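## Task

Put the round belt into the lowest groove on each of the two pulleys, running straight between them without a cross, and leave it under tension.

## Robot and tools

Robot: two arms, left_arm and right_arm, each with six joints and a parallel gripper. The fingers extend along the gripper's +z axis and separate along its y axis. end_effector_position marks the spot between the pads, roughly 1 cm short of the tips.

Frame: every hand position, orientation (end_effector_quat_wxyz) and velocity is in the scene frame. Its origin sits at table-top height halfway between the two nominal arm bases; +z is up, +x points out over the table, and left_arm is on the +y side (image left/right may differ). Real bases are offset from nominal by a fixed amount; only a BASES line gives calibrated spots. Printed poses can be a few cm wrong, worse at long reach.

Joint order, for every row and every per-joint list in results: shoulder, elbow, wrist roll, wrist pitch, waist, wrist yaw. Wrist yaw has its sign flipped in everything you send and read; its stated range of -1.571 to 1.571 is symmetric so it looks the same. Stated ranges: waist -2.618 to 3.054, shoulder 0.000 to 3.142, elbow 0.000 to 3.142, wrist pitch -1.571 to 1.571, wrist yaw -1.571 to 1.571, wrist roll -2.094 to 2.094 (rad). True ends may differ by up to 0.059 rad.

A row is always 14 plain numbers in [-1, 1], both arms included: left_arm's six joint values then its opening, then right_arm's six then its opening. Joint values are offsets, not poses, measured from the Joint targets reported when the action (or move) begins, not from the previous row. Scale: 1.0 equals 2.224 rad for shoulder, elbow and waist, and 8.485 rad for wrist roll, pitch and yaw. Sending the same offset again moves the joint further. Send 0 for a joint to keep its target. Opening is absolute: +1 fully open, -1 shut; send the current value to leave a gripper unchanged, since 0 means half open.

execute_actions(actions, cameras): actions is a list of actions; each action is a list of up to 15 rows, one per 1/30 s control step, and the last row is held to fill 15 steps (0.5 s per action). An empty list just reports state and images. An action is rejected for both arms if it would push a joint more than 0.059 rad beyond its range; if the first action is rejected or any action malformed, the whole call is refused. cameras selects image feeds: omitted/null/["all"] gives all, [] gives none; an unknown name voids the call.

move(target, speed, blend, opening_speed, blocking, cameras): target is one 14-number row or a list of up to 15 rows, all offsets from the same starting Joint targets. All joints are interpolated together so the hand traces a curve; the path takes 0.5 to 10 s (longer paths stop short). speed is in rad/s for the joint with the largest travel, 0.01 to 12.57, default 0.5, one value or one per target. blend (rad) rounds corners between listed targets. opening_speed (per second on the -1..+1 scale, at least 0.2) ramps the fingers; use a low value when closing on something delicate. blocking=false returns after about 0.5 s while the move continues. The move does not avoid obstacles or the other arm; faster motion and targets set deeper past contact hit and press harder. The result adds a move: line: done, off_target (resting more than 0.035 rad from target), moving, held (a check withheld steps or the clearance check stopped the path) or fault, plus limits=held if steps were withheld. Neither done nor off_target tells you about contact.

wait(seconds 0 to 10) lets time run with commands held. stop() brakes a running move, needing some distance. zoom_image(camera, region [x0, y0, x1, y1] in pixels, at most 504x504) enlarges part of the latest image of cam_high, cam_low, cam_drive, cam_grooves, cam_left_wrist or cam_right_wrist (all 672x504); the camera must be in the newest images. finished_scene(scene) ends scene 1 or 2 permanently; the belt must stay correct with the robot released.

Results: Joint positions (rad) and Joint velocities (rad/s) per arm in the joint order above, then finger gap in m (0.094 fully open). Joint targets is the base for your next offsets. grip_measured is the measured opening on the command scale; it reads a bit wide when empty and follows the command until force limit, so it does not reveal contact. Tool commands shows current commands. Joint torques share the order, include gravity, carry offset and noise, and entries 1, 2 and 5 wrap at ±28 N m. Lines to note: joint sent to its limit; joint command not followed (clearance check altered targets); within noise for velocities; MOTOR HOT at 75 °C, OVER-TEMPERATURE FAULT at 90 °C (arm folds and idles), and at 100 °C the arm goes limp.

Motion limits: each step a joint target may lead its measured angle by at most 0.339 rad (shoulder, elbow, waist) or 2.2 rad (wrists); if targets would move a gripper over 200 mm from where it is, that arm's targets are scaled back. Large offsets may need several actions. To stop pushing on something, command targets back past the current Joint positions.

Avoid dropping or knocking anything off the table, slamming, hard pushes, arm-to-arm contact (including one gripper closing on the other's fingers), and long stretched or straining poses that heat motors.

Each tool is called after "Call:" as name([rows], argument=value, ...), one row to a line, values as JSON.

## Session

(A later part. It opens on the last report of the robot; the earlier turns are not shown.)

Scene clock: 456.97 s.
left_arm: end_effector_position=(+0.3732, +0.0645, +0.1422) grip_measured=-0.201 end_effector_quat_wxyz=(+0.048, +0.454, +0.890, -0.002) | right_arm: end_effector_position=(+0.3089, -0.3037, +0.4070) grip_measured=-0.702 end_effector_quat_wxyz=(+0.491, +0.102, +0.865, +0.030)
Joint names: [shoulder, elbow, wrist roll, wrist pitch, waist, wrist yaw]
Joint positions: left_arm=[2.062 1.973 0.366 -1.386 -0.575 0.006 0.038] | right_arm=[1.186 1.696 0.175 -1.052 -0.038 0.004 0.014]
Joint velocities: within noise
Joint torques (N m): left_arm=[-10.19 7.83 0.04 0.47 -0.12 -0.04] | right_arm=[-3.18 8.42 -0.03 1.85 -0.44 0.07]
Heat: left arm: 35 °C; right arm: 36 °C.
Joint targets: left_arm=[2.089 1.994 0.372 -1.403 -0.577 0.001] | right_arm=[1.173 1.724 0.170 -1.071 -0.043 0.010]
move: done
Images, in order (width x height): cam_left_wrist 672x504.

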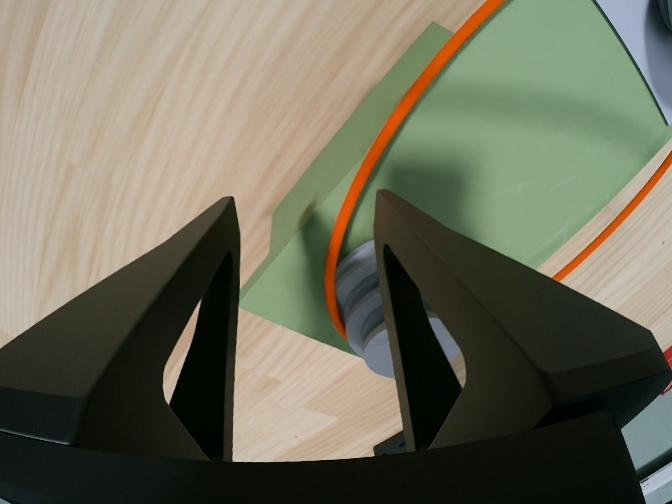

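Call:
move([
  [0.003,-0.01,0.0,-0.003,-0.0117,0,-0.4,0,0,0,0,0,0,-0.7],
  [0.003,-0.072,0.0,0.0075,-0.0117,0,-0.4,0,0,0,0,0,0,-0.7],
], speed=0.4, opening_speed=1, cameras=["cam_left_wrist"])

Call:
zoom_image(camera="cam_left_wrist", region=[180, 120, 460, 330])

Scene clock: 466.17 s.
left_arm: end_effector_position=(+0.3490, +0.0689, +0.1033) grip_measured=-0.399 end_effector_quat_wxyz=(-0.009, +0.465, +0.885, +0.004) | right_arm: end_effector_position=(+0.3089, -0.3037, +0.4070) grip_measured=-0.702 end_effector_quat_wxyz=(+0.491, +0.102, +0.865, +0.030)
Joint names: [shoulder, elbow, wrist roll, wrist pitch, waist, wrist yaw]
Joint positions: left_arm=[2.075 1.842 0.367 -1.357 -0.599 0.006 0.028] | right_arm=[1.186 1.696 0.175 -1.052 -0.038 0.004 0.014]
Joint velocities: within noise
Joint torques (N m): left_arm=[-10.76 5.37 0.04 0.63 -0.32 -0.04] | right_arm=[-3.12 8.4 -0.04 1.86 -0.46 0.08]
Heat: left arm: 35 °C; right arm: 36 °C.
Joint targets: left_arm=[2.096 1.835 0.372 -1.339 -0.603 0.001] | right_arm=[1.173 1.724 0.170 -1.071 -0.043 0.010]
move: done
Images, in order (width x height): cam_left_wrist 672x504.

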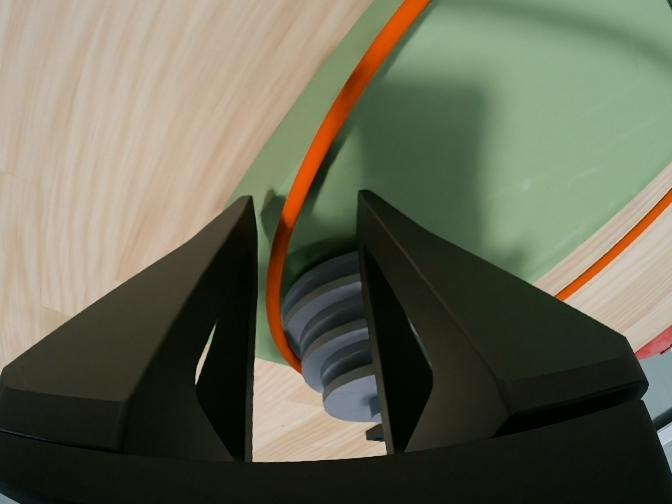

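Scaled by 1.800 from the camera's 672x504 image, which has a finer 960x720 frame.

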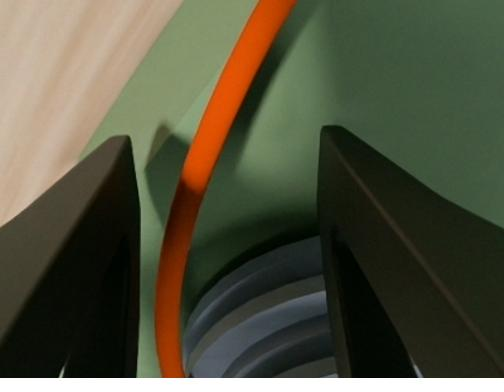

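Call:
move([
  [0.006,-0.014,0.0,0.003,0.001,0,-0.4,0,0,0,0,0,0,-0.7],
  [0.006,-0.014,0.0,0.003,0.001,0,-1,0,0,0,0,0,0,-0.7],
], speed=0.3, opening_speed=1, cameras=["cam_left_wrist","cam_grooves"])

Call:
zoom_image(camera="cam_grooves", region=[320, 240, 520, 400])

Scene clock: 472.80 s.
left_arm: end_effector_position=(+0.3489, +0.0691, +0.0929) grip_measured=-0.917 end_effector_quat_wxyz=(-0.013, +0.465, +0.885, +0.005) | right_arm: end_effector_position=(+0.3089, -0.3037, +0.4070) grip_measured=-0.702 end_effector_quat_wxyz=(+0.491, +0.102, +0.865, +0.030)
Joint names: [shoulder, elbow, wrist roll, wrist pitch, waist, wrist yaw]
Joint positions: left_arm=[2.084 1.815 0.367 -1.329 -0.599 0.007 0.004] | right_arm=[1.186 1.696 0.175 -1.052 -0.038 0.004 0.014]
Joint velocities: within noise
Joint torques (N m): left_arm=[-10.4 5.05 0.03 0.56 -0.12 -0.05] | right_arm=[-3.12 8.43 -0.05 1.85 -0.4 0.08]
Heat: left arm: 34 °C; right arm: 36 °C.
Joint targets: left_arm=[2.110 1.803 0.372 -1.314 -0.601 0.000] | right_arm=[1.173 1.724 0.170 -1.071 -0.043 0.010]
move: done
Images, in order (width x height): cam_grooves 672x504, cam_left_wrist 672x504.

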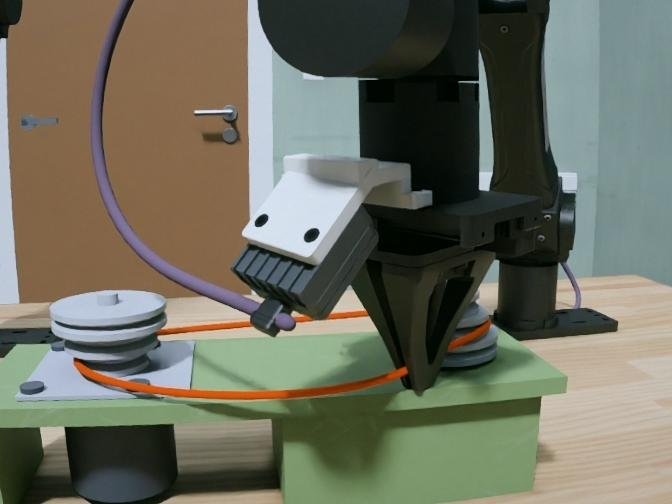

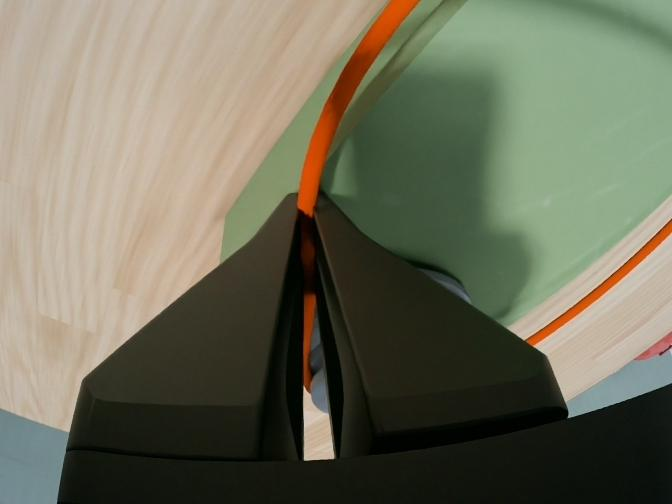

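Scaled by 2.520 from the camera's 672x504 image, which has a finer 960x720 frame.

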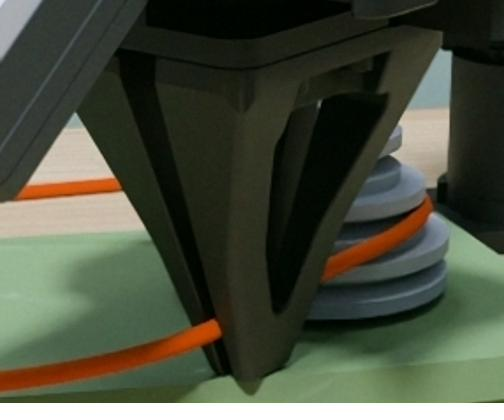

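Call:
move([
  [-0.0045,0.0144,0.006,-0.0175,0.0331,0,-1,0,0,0,0,0,0,-0.7],
  [-0.0405,-0.036,0.0134,-0.0135,0.0618,0,-1,0,0,0,0,0,0,-0.7],
], speed=0.2, blend=0.03, cameras=["cam_left_wrist","cam_grooves"])

Call:
zoom_image(camera="cam_grooves", region=[320, 240, 560, 420])

Scene clock: 486.00 s.
left_arm: end_effector_position=(+0.3346, +0.1302, +0.0926) grip_measured=-0.917 end_effector_quat_wxyz=(-0.082, +0.455, +0.887, -0.003) | right_arm: end_effector_position=(+0.3089, -0.3037, +0.4070) grip_measured=-0.702 end_effector_quat_wxyz=(+0.491, +0.102, +0.865, +0.030)
Joint names: [shoulder, elbow, wrist roll, wrist pitch, waist, wrist yaw]
Joint positions: left_arm=[2.044 1.74 0.476 -1.431 -0.472 -0.006 0.004] | right_arm=[1.186 1.696 0.175 -1.052 -0.038 0.004 0.014]
Joint velocities: within noise
Joint torques (N m): left_arm=[-14.5 4.41 0.06 0.11 0.75 0.07] | right_arm=[-3.14 8.42 -0.04 1.85 -0.49 0.08]
Heat: left arm: 34 °C; right arm: 36 °C.
Joint targets: left_arm=[2.019 1.723 0.486 -1.429 -0.463 0.000] | right_arm=[1.173 1.724 0.170 -1.071 -0.043 0.010]
move: done
Images, in order (width x height): cam_grooves 672x504, cam_left_wrist 672x504.

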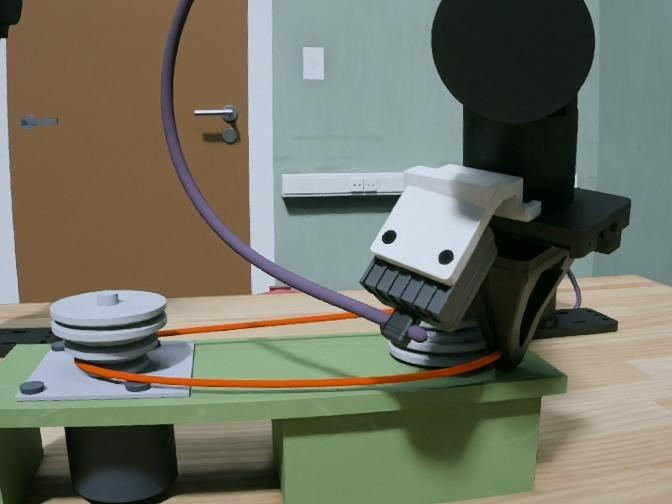

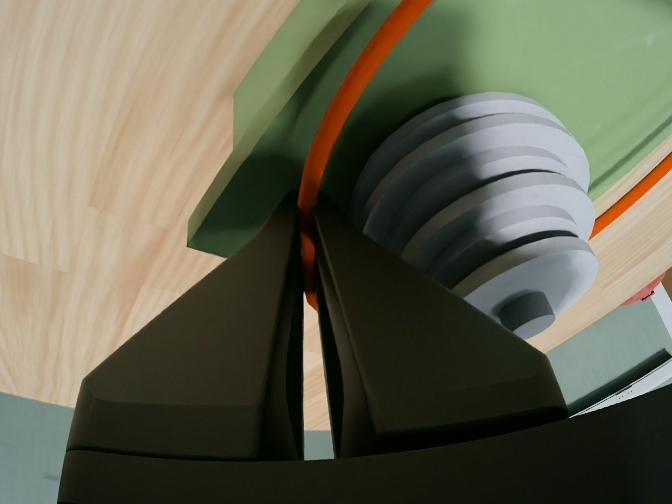

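Scaled by 2.100 from the camera's 672x504 image, which has a finer 960x720 frame.

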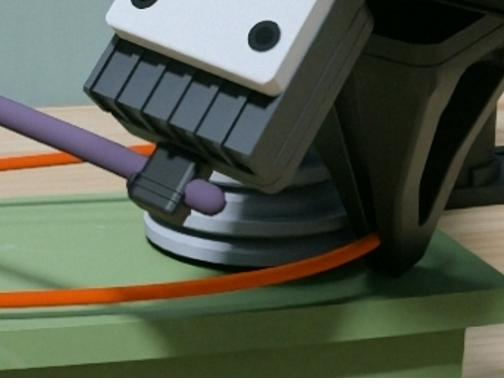

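Call:
move([
  [-0.0418,-0.0585,-0.0225,0.0044,0.026,0,-1,0,0,0,0,0,0,-0.7],
], speed=0.2, cameras=["cam_left_wrist","cam_grooves","cam_drive"])

Call:
zoom_image(camera="cam_grooves", region=[320, 240, 560, 420])

Scene clock: 499.63 s.
left_arm: end_effector_position=(+0.3182, +0.1496, +0.0921) grip_measured=-0.917 end_effector_quat_wxyz=(-0.085, +0.351, +0.933, -0.013) | right_arm: end_effector_position=(+0.3089, -0.3037, +0.4070) grip_measured=-0.702 end_effector_quat_wxyz=(+0.491, +0.102, +0.865, +0.030)
Joint names: [shoulder, elbow, wrist roll, wrist pitch, waist, wrist yaw]
Joint positions: left_arm=[1.954 1.609 0.296 -1.393 -0.425 -0.037 0.004] | right_arm=[1.186 1.696 0.175 -1.052 -0.038 0.004 0.014]
Joint velocities: within noise
Joint torques (N m): left_arm=[-13.94 4.48 -0.03 0.1 1.72 0.36] | right_arm=[-3.1 8.4 -0.04 1.85 -0.44 0.08]
Heat: left arm: 33 °C; right arm: 36 °C.
Joint targets: left_arm=[1.926 1.593 0.295 -1.391 -0.405 0.001] | right_arm=[1.173 1.724 0.170 -1.071 -0.043 0.010]
move: off_target (left_arm); left_arm: the wrist yaw is farthest, 0.037 rad from its target
Images, in order (width x height): cam_drive 672x504, cam_grooves 672x504, cam_left_wrist 672x504.

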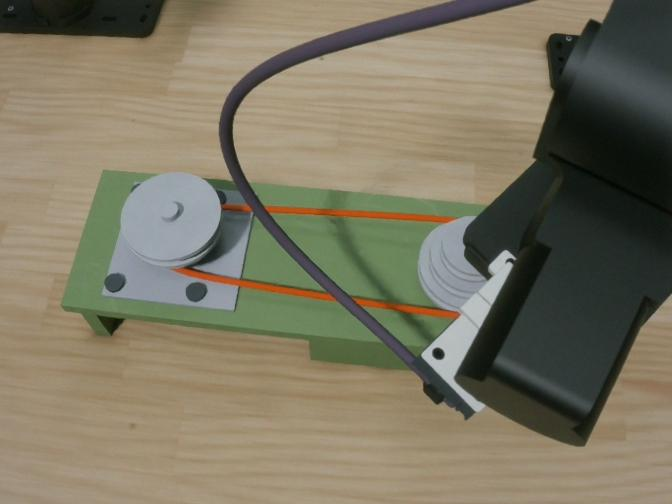

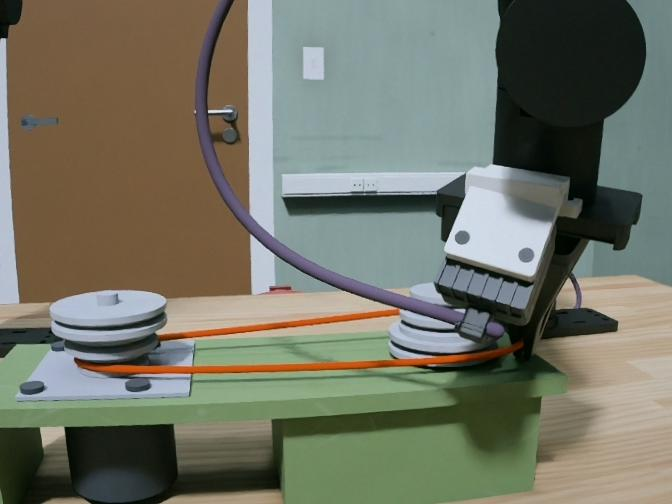

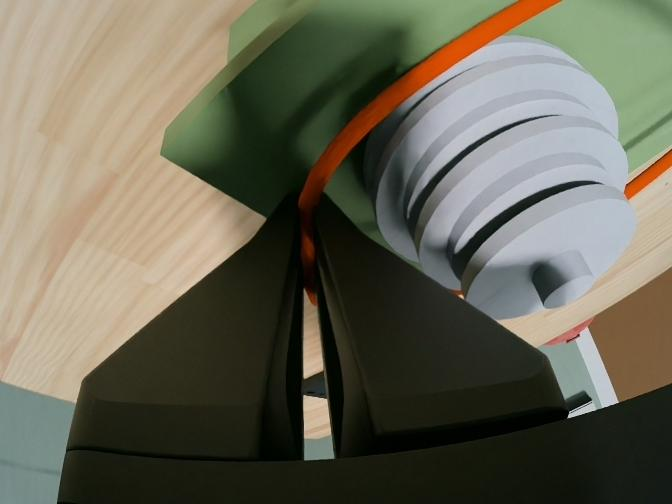

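Scaled by 2.100 from the camera's 672x504 image, which has a finer 960x720 frame.

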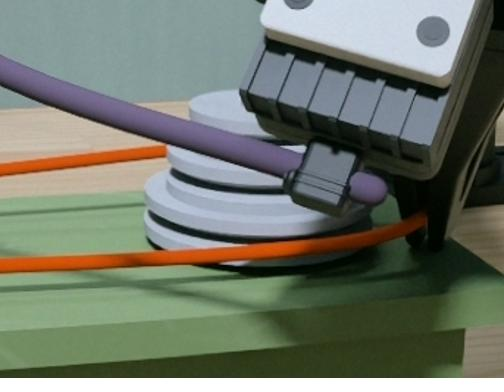

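Call:
move([
  [-0.0486,-0.0674,-0.0536,0.005,0.002,0,-1,0,0,0,0,0,0,-0.7],
], speed=0.25, cameras=["cam_left_wrist","cam_grooves","cam_drive"])

Call:
zoom_image(camera="cam_grooves", region=[320, 240, 560, 420])

Scene clock: 512.60 s.
left_arm: end_effector_position=(+0.3013, +0.1545, +0.0915) grip_measured=-0.917 end_effector_quat_wxyz=(-0.066, +0.131, +0.989, -0.008) | right_arm: end_effector_position=(+0.3089, -0.3037, +0.4070) grip_measured=-0.702 end_effector_quat_wxyz=(+0.491, +0.102, +0.865, +0.030)
Joint names: [shoulder, elbow, wrist roll, wrist pitch, waist, wrist yaw]
Joint positions: left_arm=[1.843 1.464 -0.157 -1.313 -0.424 -0.054 0.004] | right_arm=[1.186 1.696 0.175 -1.052 -0.038 0.004 0.014]
Joint velocities: within noise
Joint torques (N m): left_arm=[-12.55 4.15 -0.01 -0.24 1.98 0.52] | right_arm=[-3.15 8.43 -0.05 1.85 -0.44 0.08]
Heat: left arm: 33 °C; right arm: 36 °C.
Joint targets: left_arm=[1.818 1.443 -0.160 -1.349 -0.401 0.001] | right_arm=[1.173 1.724 0.170 -1.071 -0.043 0.010]
move: off_target (left_arm); left_arm: the wrist yaw is farthest, 0.055 rad from its target
Images, in order (width x height): cam_drive 672x504, cam_grooves 672x504, cam_left_wrist 672x504.

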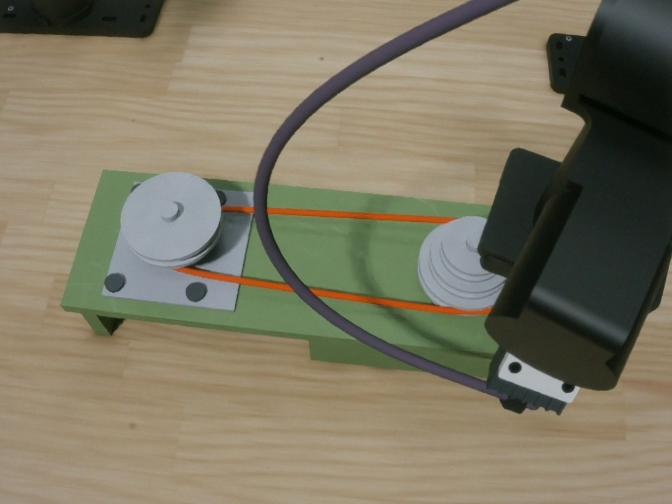

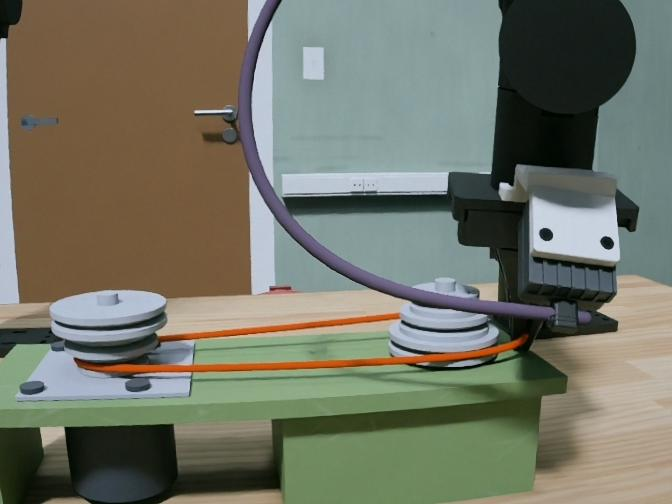

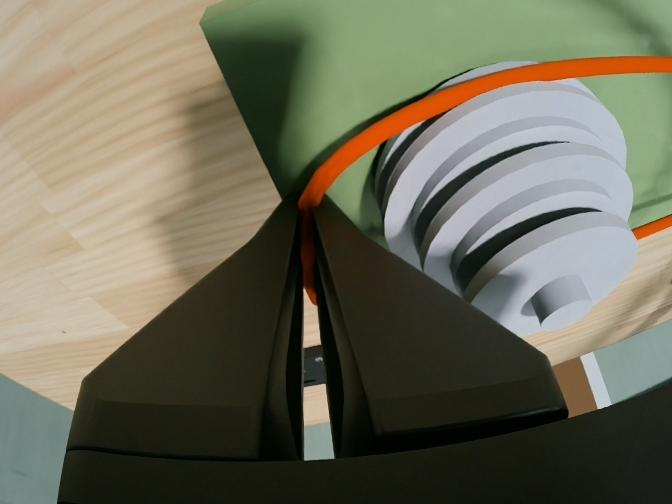

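Scaled by 2.100 from the camera's 672x504 image, which has a finer 960x720 frame.

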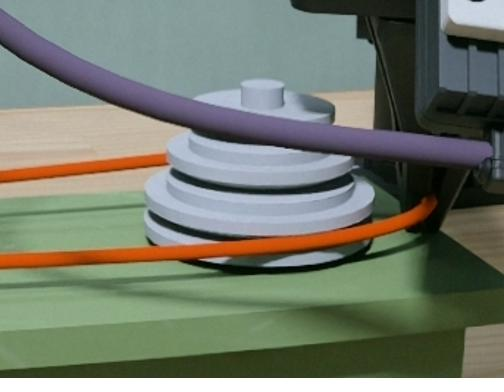

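Call:
move([
  [-0.0418,-0.0585,-0.0784,0.0044,-0.016,0,-1,0,0,0,0,0,0,-0.7],
], speed=0.3, cameras=["cam_left_wrist","cam_grooves","cam_drive"])

Call:
zoom_image(camera="cam_grooves", region=[320, 240, 560, 420])

Scene clock: 520.93 s.
left_arm: end_effector_position=(+0.2859, +0.1536, +0.0911) grip_measured=-0.917 end_effector_quat_wxyz=(-0.046, -0.187, +0.981, -0.006) | right_arm: end_effector_position=(+0.3089, -0.3037, +0.4070) grip_measured=-0.702 end_effector_quat_wxyz=(+0.491, +0.102, +0.865, +0.030)
Joint names: [shoulder, elbow, wrist roll, wrist pitch, waist, wrist yaw]
Joint positions: left_arm=[1.742 1.342 -0.819 -1.238 -0.442 -0.063 0.004] | right_arm=[1.186 1.696 0.175 -1.052 -0.038 0.004 0.014]
Joint velocities: within noise
Joint torques (N m): left_arm=[-10.74 3.6 -0.06 -0.55 0.51 0.6] | right_arm=[-3.18 8.46 -0.04 1.86 -0.43 0.09]
Heat: left arm: 33 °C; right arm: 36 °C.
Joint targets: left_arm=[1.725 1.313 -0.825 -1.311 -0.436 0.000] | right_arm=[1.173 1.724 0.170 -1.071 -0.043 0.010]
move: off_target (left_arm); left_arm: the wrist pitch is farthest, 0.073 rad from its target
Images, in order (width x height): cam_drive 672x504, cam_grooves 672x504, cam_left_wrist 672x504.

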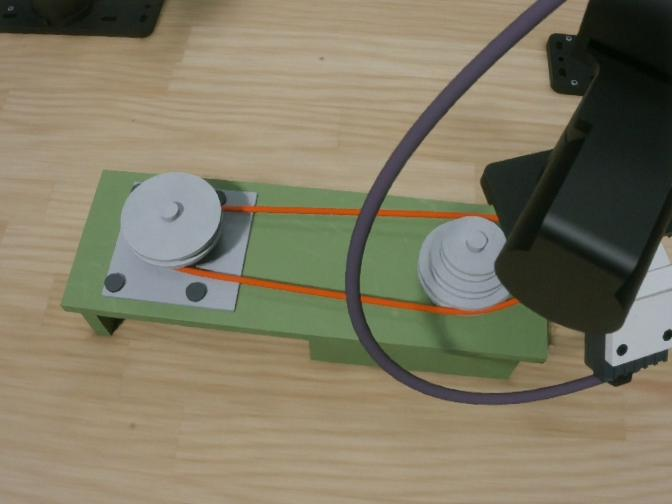

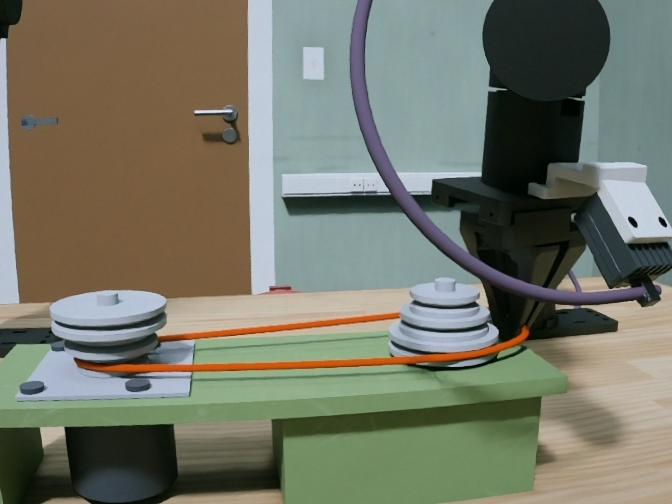

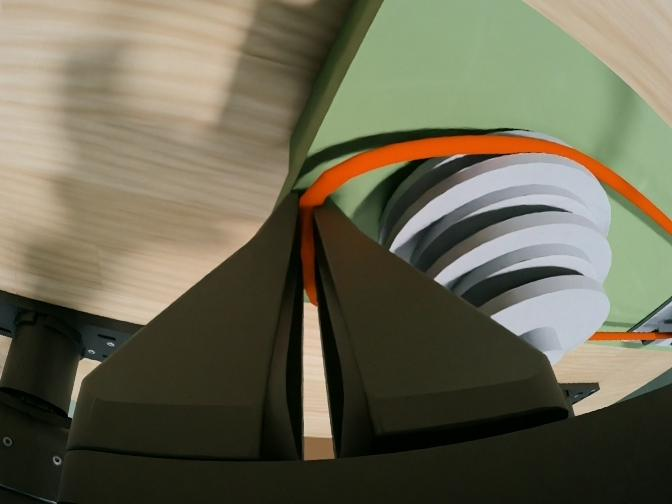

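Scaled by 2.100 from the camera's 672x504 image, which has a finer 960x720 frame.

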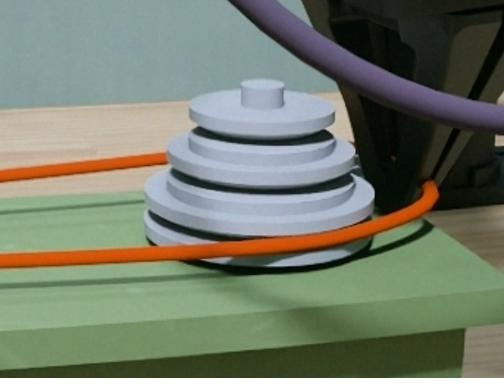

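Call:
move([
  [-0.031,-0.043,-0.069,0.002,-0.028,0,-1,0,0,0,0,0,0,-0.7],
], speed=0.3, cameras=["cam_left_wrist","cam_grooves","cam_drive"])

Call:
zoom_image(camera="cam_grooves", region=[320, 240, 560, 420])

Scene clock: 528.47 s.
left_arm: end_effector_position=(+0.2684, +0.1456, +0.0905) grip_measured=-0.916 end_effector_quat_wxyz=(-0.031, -0.435, +0.900, -0.003) | right_arm: end_effector_position=(+0.3089, -0.3037, +0.4070) grip_measured=-0.702 end_effector_quat_wxyz=(+0.491, +0.102, +0.865, +0.030)
Joint names: [shoulder, elbow, wrist roll, wrist pitch, waist, wrist yaw]
Joint positions: left_arm=[1.665 1.254 -1.401 -1.191 -0.5 -0.054 0.004] | right_arm=[1.186 1.696 0.175 -1.052 -0.038 0.004 0.014]
Joint velocities: within noise
Joint torques (N m): left_arm=[-9.13 3.04 -0.07 -0.82 0.1 0.51] | right_arm=[-3.14 8.49 -0.03 1.86 -0.42 0.08]
Heat: left arm: 32 °C; right arm: 36 °C.
Joint targets: left_arm=[1.656 1.217 -1.411 -1.295 -0.499 0.001] | right_arm=[1.173 1.724 0.170 -1.071 -0.043 0.010]
move: off_target (left_arm); left_arm: the wrist pitch is farthest, 0.103 rad from its target
Images, in order (width x height): cam_drive 672x504, cam_grooves 672x504, cam_left_wrist 672x504.

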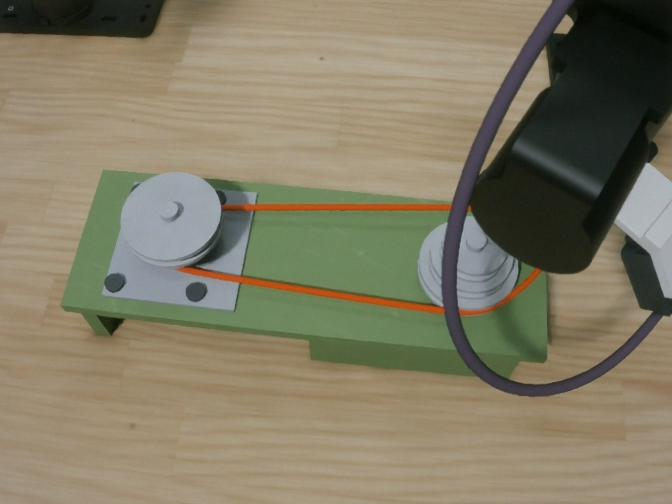

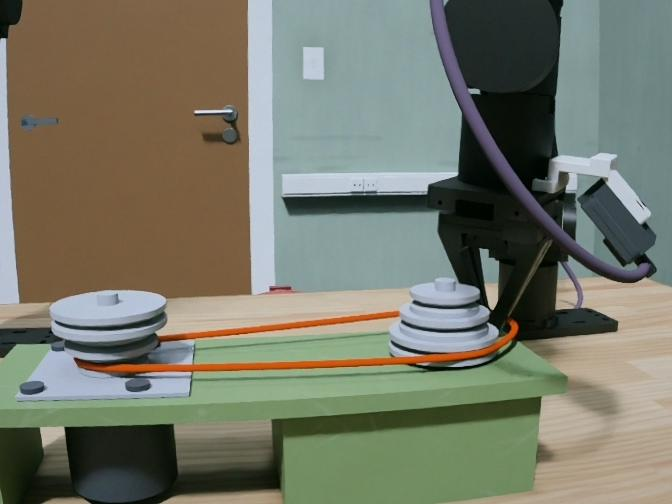

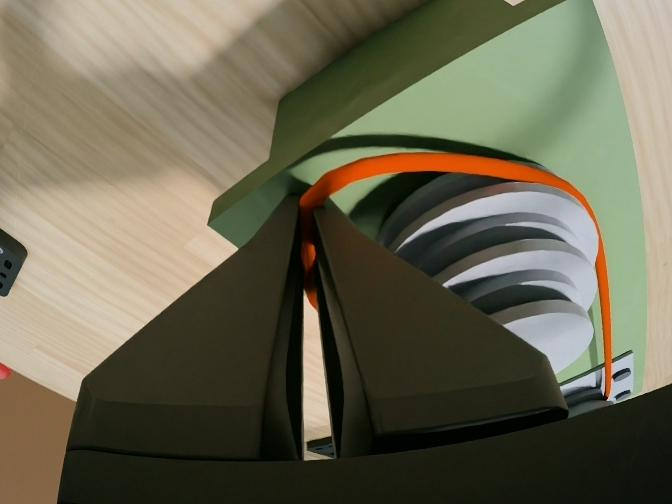

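Scaled by 2.100 from the camera's 672x504 image, which has a finer 960x720 frame.

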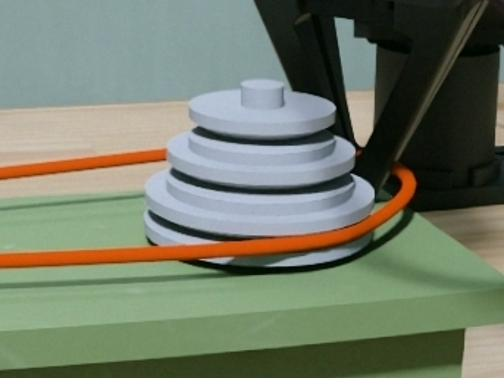

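Call:
move([
  [0.0,-0.008,-0.064,0.0,-0.037,0,-1,0,0,0,0,0,0,-0.7],
], speed=0.3, cameras=["cam_left_wrist","cam_grooves","cam_drive"])

Call:
zoom_image(camera="cam_grooves", region=[320, 240, 560, 420])

Call:
zoom_image(camera="cam_left_wrist", region=[240, 50, 672, 420])

Scene clock: 536.53 s.
left_arm: end_effector_position=(+0.2575, +0.1344, +0.0900) grip_measured=-0.916 end_effector_quat_wxyz=(-0.013, -0.629, +0.777, +0.013) | right_arm: end_effector_position=(+0.3089, -0.3037, +0.4070) grip_measured=-0.702 end_effector_quat_wxyz=(+0.491, +0.102, +0.865, +0.030)
Joint names: [shoulder, elbow, wrist roll, wrist pitch, waist, wrist yaw]
Joint positions: left_arm=[1.655 1.242 -1.939 -1.19 -0.577 -0.017 0.004] | right_arm=[1.186 1.696 0.175 -1.052 -0.038 0.004 0.014]
Joint velocities: within noise
Joint torques (N m): left_arm=[-8.05 2.61 -0.15 -0.82 -0.4 0.17] | right_arm=[-3.15 8.44 -0.04 1.86 -0.43 0.09]
Heat: left arm: 33 °C; right arm: 36 °C.
Joint targets: left_arm=[1.657 1.199 -1.954 -1.294 -0.581 0.001] | right_arm=[1.173 1.724 0.170 -1.071 -0.043 0.010]
move: off_target (left_arm); left_arm: the wrist pitch is farthest, 0.105 rad from its target
Images, in order (width x height): cam_drive 672x504, cam_grooves 672x504, cam_left_wrist 672x504.

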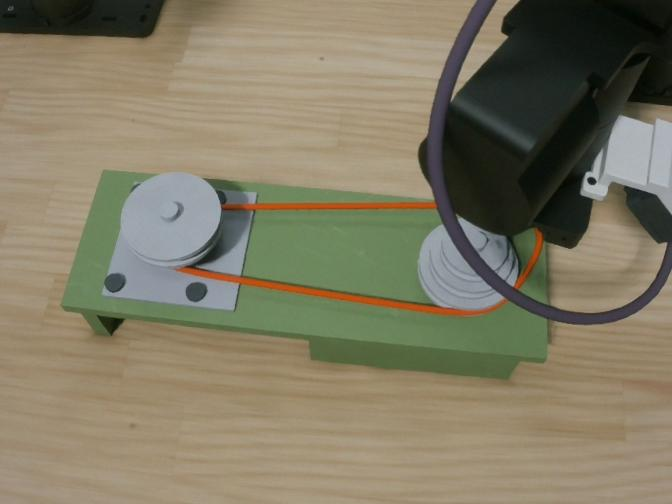

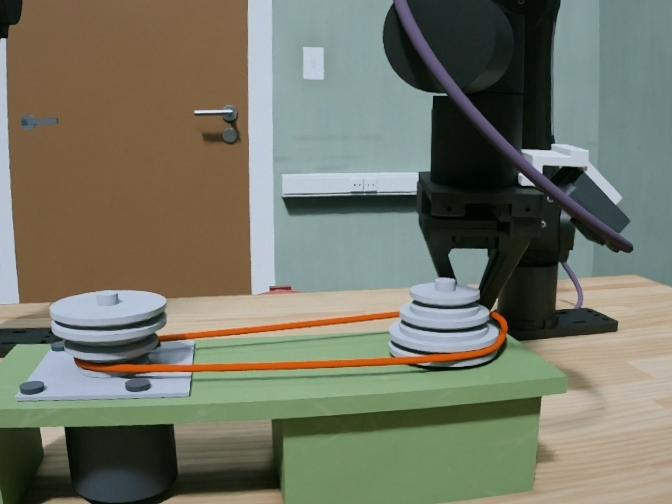

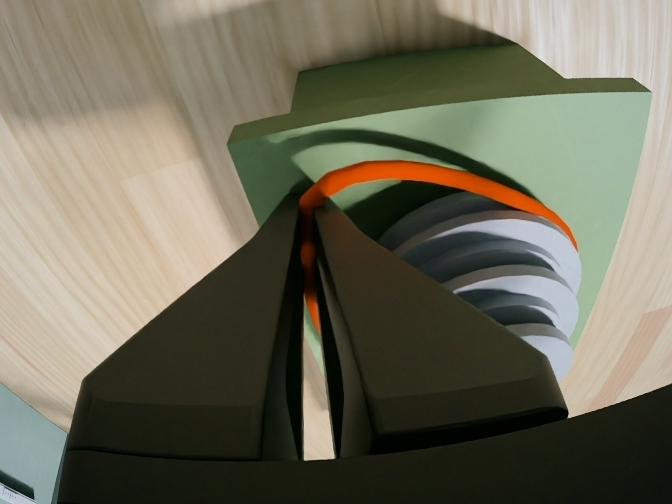

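Scaled by 2.100 from the camera's 672x504 image, which has a finer 960x720 frame.

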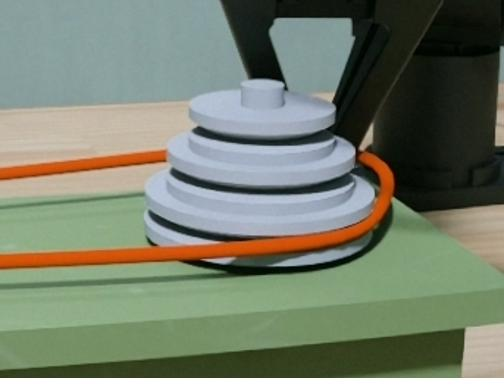

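Scaled by 1.167 from the camera's 672x504 image, which has a finer 960x720 frame.

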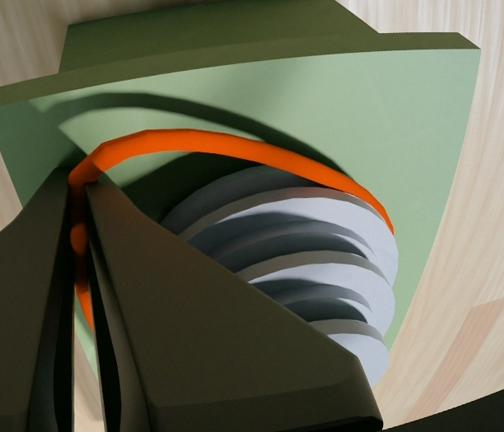

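Call:
move([
  [0.018,0.022,-0.014,0.0,-0.025,0,-1,0,0,0,0,0,0,-0.7],
], speed=0.2, cameras=["cam_left_wrist","cam_grooves","cam_drive"])

Call:
zoom_image(camera="cam_grooves", region=[320, 240, 560, 420])

Scene clock: 543.57 s.
left_arm: end_effector_position=(+0.2499, +0.1228, +0.0904) grip_measured=-0.916 end_effector_quat_wxyz=(-0.010, -0.654, +0.756, +0.020) | right_arm: end_effector_position=(+0.3089, -0.3037, +0.4070) grip_measured=-0.702 end_effector_quat_wxyz=(+0.491, +0.102, +0.865, +0.030)
Joint names: [shoulder, elbow, wrist roll, wrist pitch, waist, wrist yaw]
Joint positions: left_arm=[1.666 1.255 -2.058 -1.202 -0.63 -0.01 0.004] | right_arm=[1.186 1.696 0.175 -1.052 -0.038 0.004 0.014]
Joint velocities: within noise
Joint torques (N m): left_arm=[-5.45 5.35 -0.19 -0.72 -0.57 0.11] | right_arm=[-3.14 8.42 -0.04 1.85 -0.42 0.08]
Heat: left arm: 33 °C; right arm: 37 °C.
Joint targets: left_arm=[1.697 1.248 -2.072 -1.294 -0.637 0.001] | right_arm=[1.173 1.724 0.170 -1.071 -0.043 0.010]
move: off_target (left_arm); left_arm: the wrist pitch is farthest, 0.092 rad from its target
Images, in order (width x height): cam_drive 672x504, cam_grooves 672x504, cam_left_wrist 672x504.

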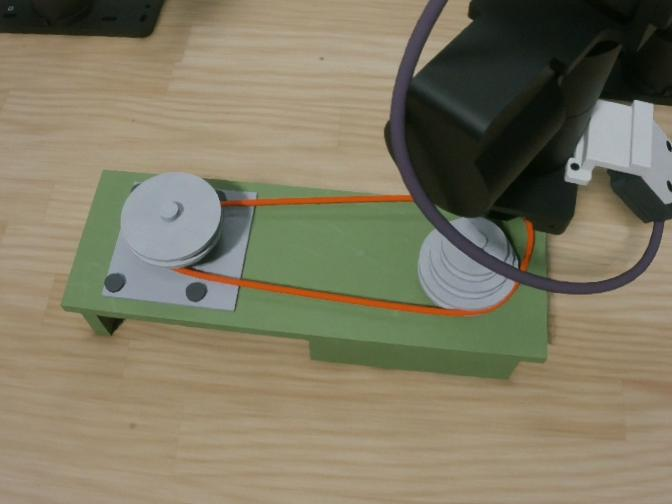

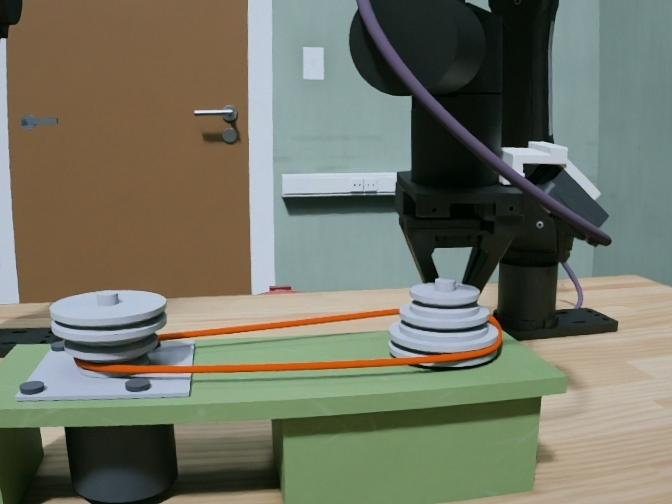

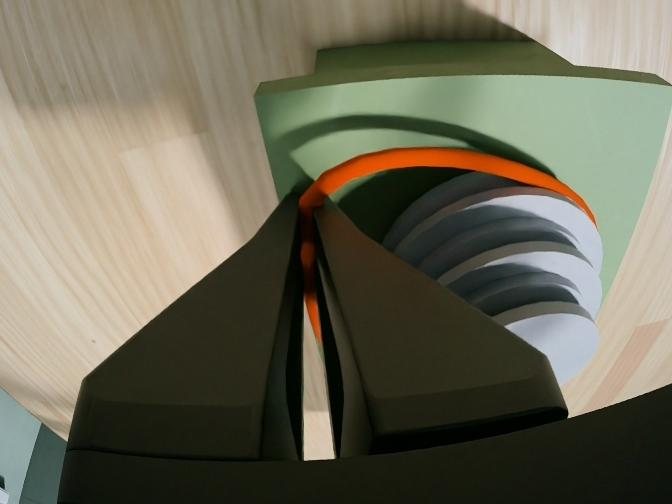

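Scaled by 2.100 from the camera's 672x504 image, which has a finer 960x720 frame.

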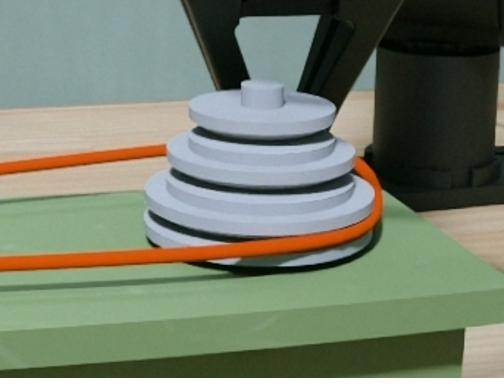

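Call:
move([
  [-0.01,0.022,0.0,0.008,0.003,0,-1,0,0,0,0,0,0,-0.7],
  [-0.01,0.022,0.0,0.008,0.003,0,-0.75,0,0,0,0,0,0,-0.7],
], speed=0.2, opening_speed=0.5, cameras=["cam_left_wrist","cam_grooves","cam_drive"])

Call:
zoom_image(camera="cam_grooves", region=[340, 260, 540, 400])

Scene clock: 552.87 s.
left_arm: end_effector_position=(+0.2561, +0.1178, +0.0968) grip_measured=-0.751 end_effector_quat_wxyz=(-0.007, -0.655, +0.755, +0.007) | right_arm: end_effector_position=(+0.3089, -0.3037, +0.4070) grip_measured=-0.702 end_effector_quat_wxyz=(+0.491, +0.102, +0.865, +0.030)
Joint names: [shoulder, elbow, wrist roll, wrist pitch, waist, wrist yaw]
Joint positions: left_arm=[1.667 1.282 -2.061 -1.202 -0.631 -0.01 0.012] | right_arm=[1.186 1.696 0.175 -1.052 -0.038 0.004 0.014]
Joint velocities: within noise
Joint torques (N m): left_arm=[-7.64 7.17 -0.12 0.14 0.09 0.11] | right_arm=[-3.14 8.44 -0.04 1.86 -0.44 0.09]
Heat: left arm: 32 °C; right arm: 37 °C.
Joint targets: left_arm=[1.674 1.298 -2.072 -1.227 -0.630 0.001] | right_arm=[1.173 1.724 0.170 -1.071 -0.043 0.010]
move: done
Images, in order (width x height): cam_drive 672x504, cam_grooves 672x504, cam_left_wrist 672x504.

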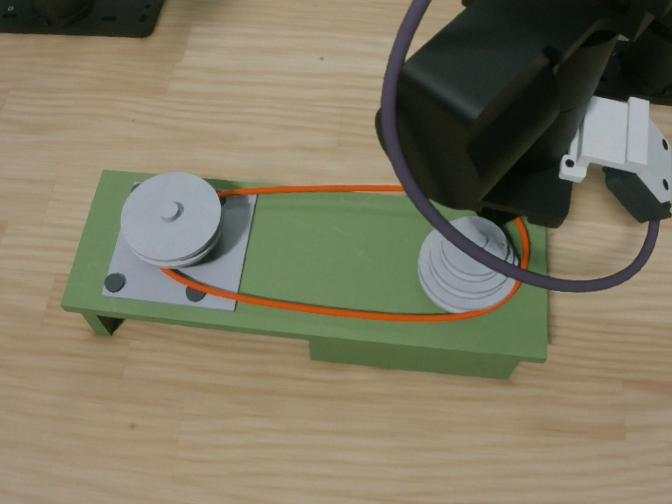

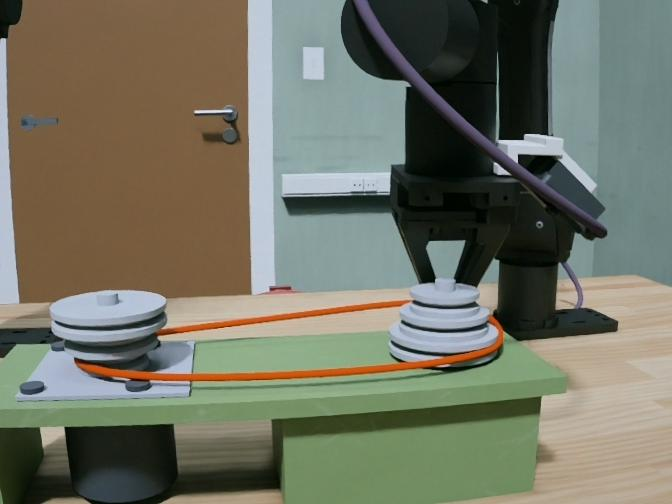

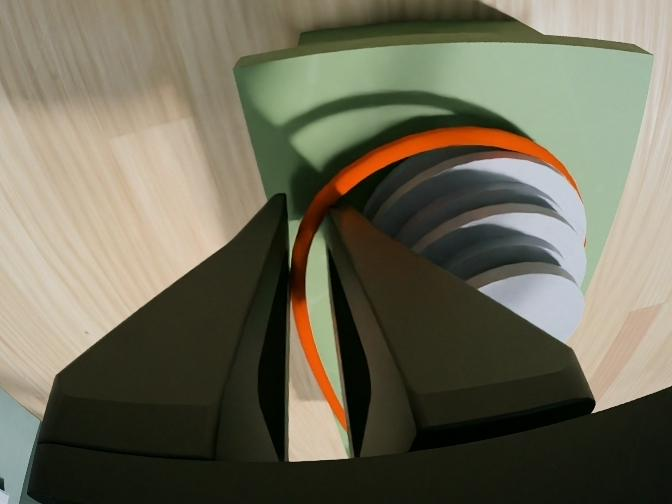

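Scaled by 2.520 from the camera's 672x504 image, which has a finer 960x720 frame.

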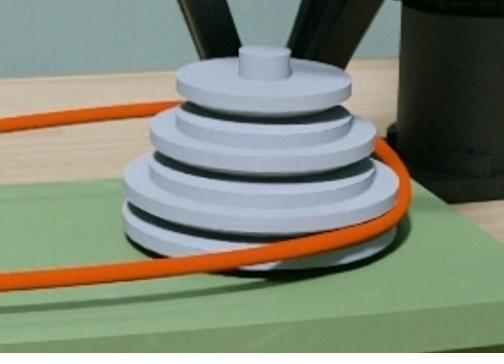

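Call:
move([
  [-0.012,0.1,0,-0.012,0,0,-0.7,0,0,0,0,0,0,-0.7],
  [-0.03,0.35,0,-0.03,0.0,0,-0.7,0,0,0,0,0,0,-0.7],
  [-0.2,0.2,0.23,0.02,0.3,0,-0.7,0,0,0,0,0,0,-0.7],
], blend=0.05, speed=0.7, cameras=["cam_grooves","cam_drive"])

Call:
zoom_image(camera="cam_grooves", region=[340, 260, 540, 400])

Call:
zoom_image(camera="cam_grooves", region=[0, 240, 250, 420])

Scene clock: 568.57 s.
left_arm: end_effector_position=(+0.3525, +0.3006, +0.4075) grip_measured=-0.701 end_effector_quat_wxyz=(+0.482, -0.068, +0.873, -0.025) | right_arm: end_effector_position=(+0.3089, -0.3037, +0.4070) grip_measured=-0.702 end_effector_quat_wxyz=(+0.491, +0.102, +0.865, +0.030)
Joint names: [shoulder, elbow, wrist roll, wrist pitch, waist, wrist yaw]
Joint positions: left_arm=[1.245 1.753 -0.127 -1.071 0.032 -0.004 0.014] | right_arm=[1.186 1.696 0.175 -1.053 -0.038 0.004 0.014]
Joint velocities: within noise
Joint torques (N m): left_arm=[-5.15 4.94 0.04 2.39 0.49 0.06] | right_arm=[-3.12 8.46 -0.04 1.86 -0.4 0.08]
Heat: left arm: 32 °C; right arm: 37 °C.
Joint targets: left_arm=[1.229 1.742 -0.121 -1.057 0.037 0.000] | right_arm=[1.173 1.724 0.170 -1.071 -0.043 0.010]
move: done
Images, in order (width x height): cam_drive 672x504, cam_grooves 672x504.

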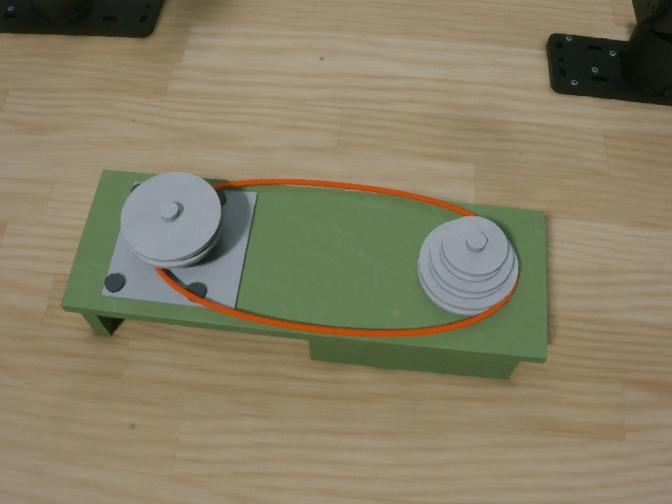

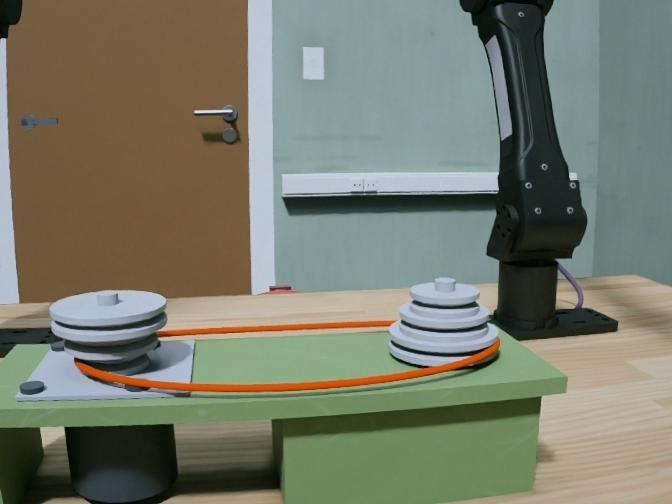

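Scaled by 2.520 from the camera's 672x504 image, which has a finer 960x720 frame.

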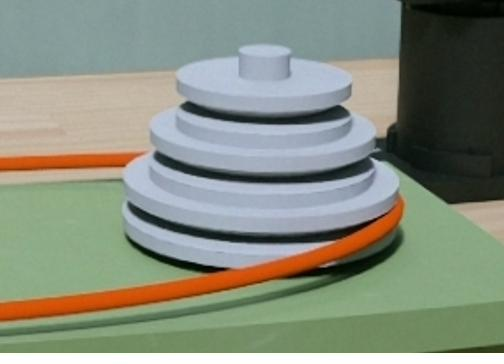

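Scaled by 2.016 from the camera's 672x504 image, which has a finer 960x720 frame.

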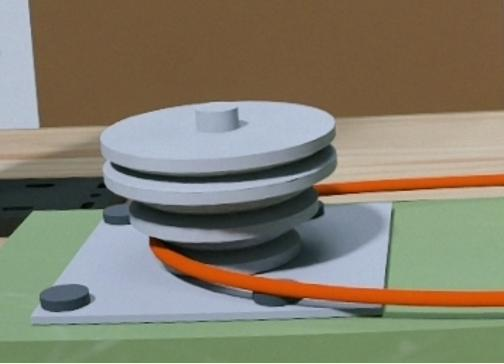

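Call:
move([
  [0,0,0,0,0,0,-0.7,0,0.1,0.0258,0,0.334,0,-0.3],
  [0,0,0,0,0,0,-0.7,0.2509,0.02,0.0258,-0.0145,0.334,0,-0.3],
], speed=0.8, blend=0.05, cameras=["cam_right_wrist","cam_grooves"])

Scene clock: 577.73 s.
left_arm: end_effector_position=(+0.3526, +0.3006, +0.4076) grip_measured=-0.701 end_effector_quat_wxyz=(+0.482, -0.067, +0.873, -0.025) | right_arm: end_effector_position=(+0.3100, -0.0285, +0.2241) grip_measured=-0.303 end_effector_quat_wxyz=(+0.184, -0.141, +0.966, +0.113)
Joint names: [shoulder, elbow, wrist roll, wrist pitch, waist, wrist yaw]
Joint positions: left_arm=[1.245 1.753 -0.126 -1.071 0.032 -0.004 0.014] | right_arm=[1.735 1.777 0.385 -1.178 0.696 0.01 0.033]
Joint velocities: within noise
Joint torques (N m): left_arm=[-5.14 4.94 0.03 2.4 0.5 0.06] | right_arm=[-7.49 5.94 0.06 1.13 0.38 0.03]
Heat: left arm: 33 °C; right arm: 37 °C.
Joint targets: left_arm=[1.229 1.742 -0.121 -1.057 0.037 0.000] | right_arm=[1.732 1.769 0.388 -1.194 0.700 0.010]
move: done
Images, in order (width x height): cam_grooves 672x504, cam_right_wrist 672x504.

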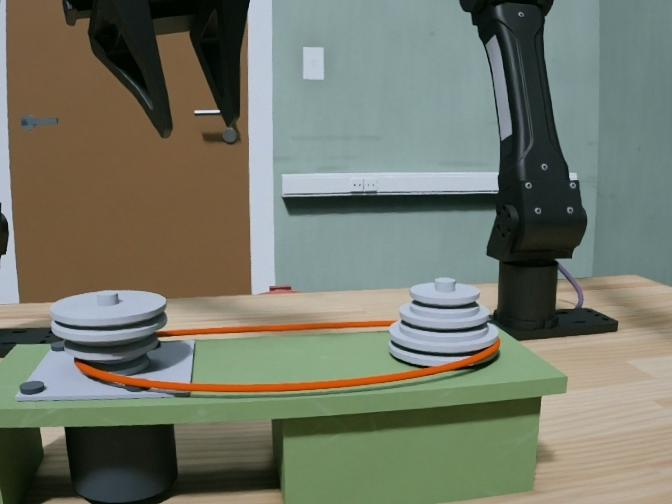

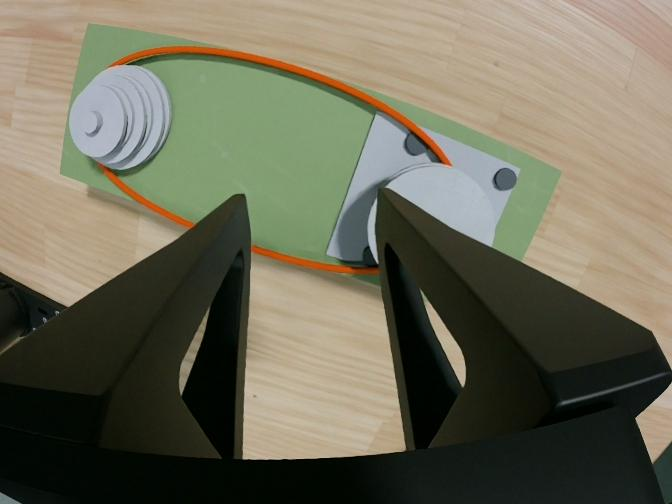

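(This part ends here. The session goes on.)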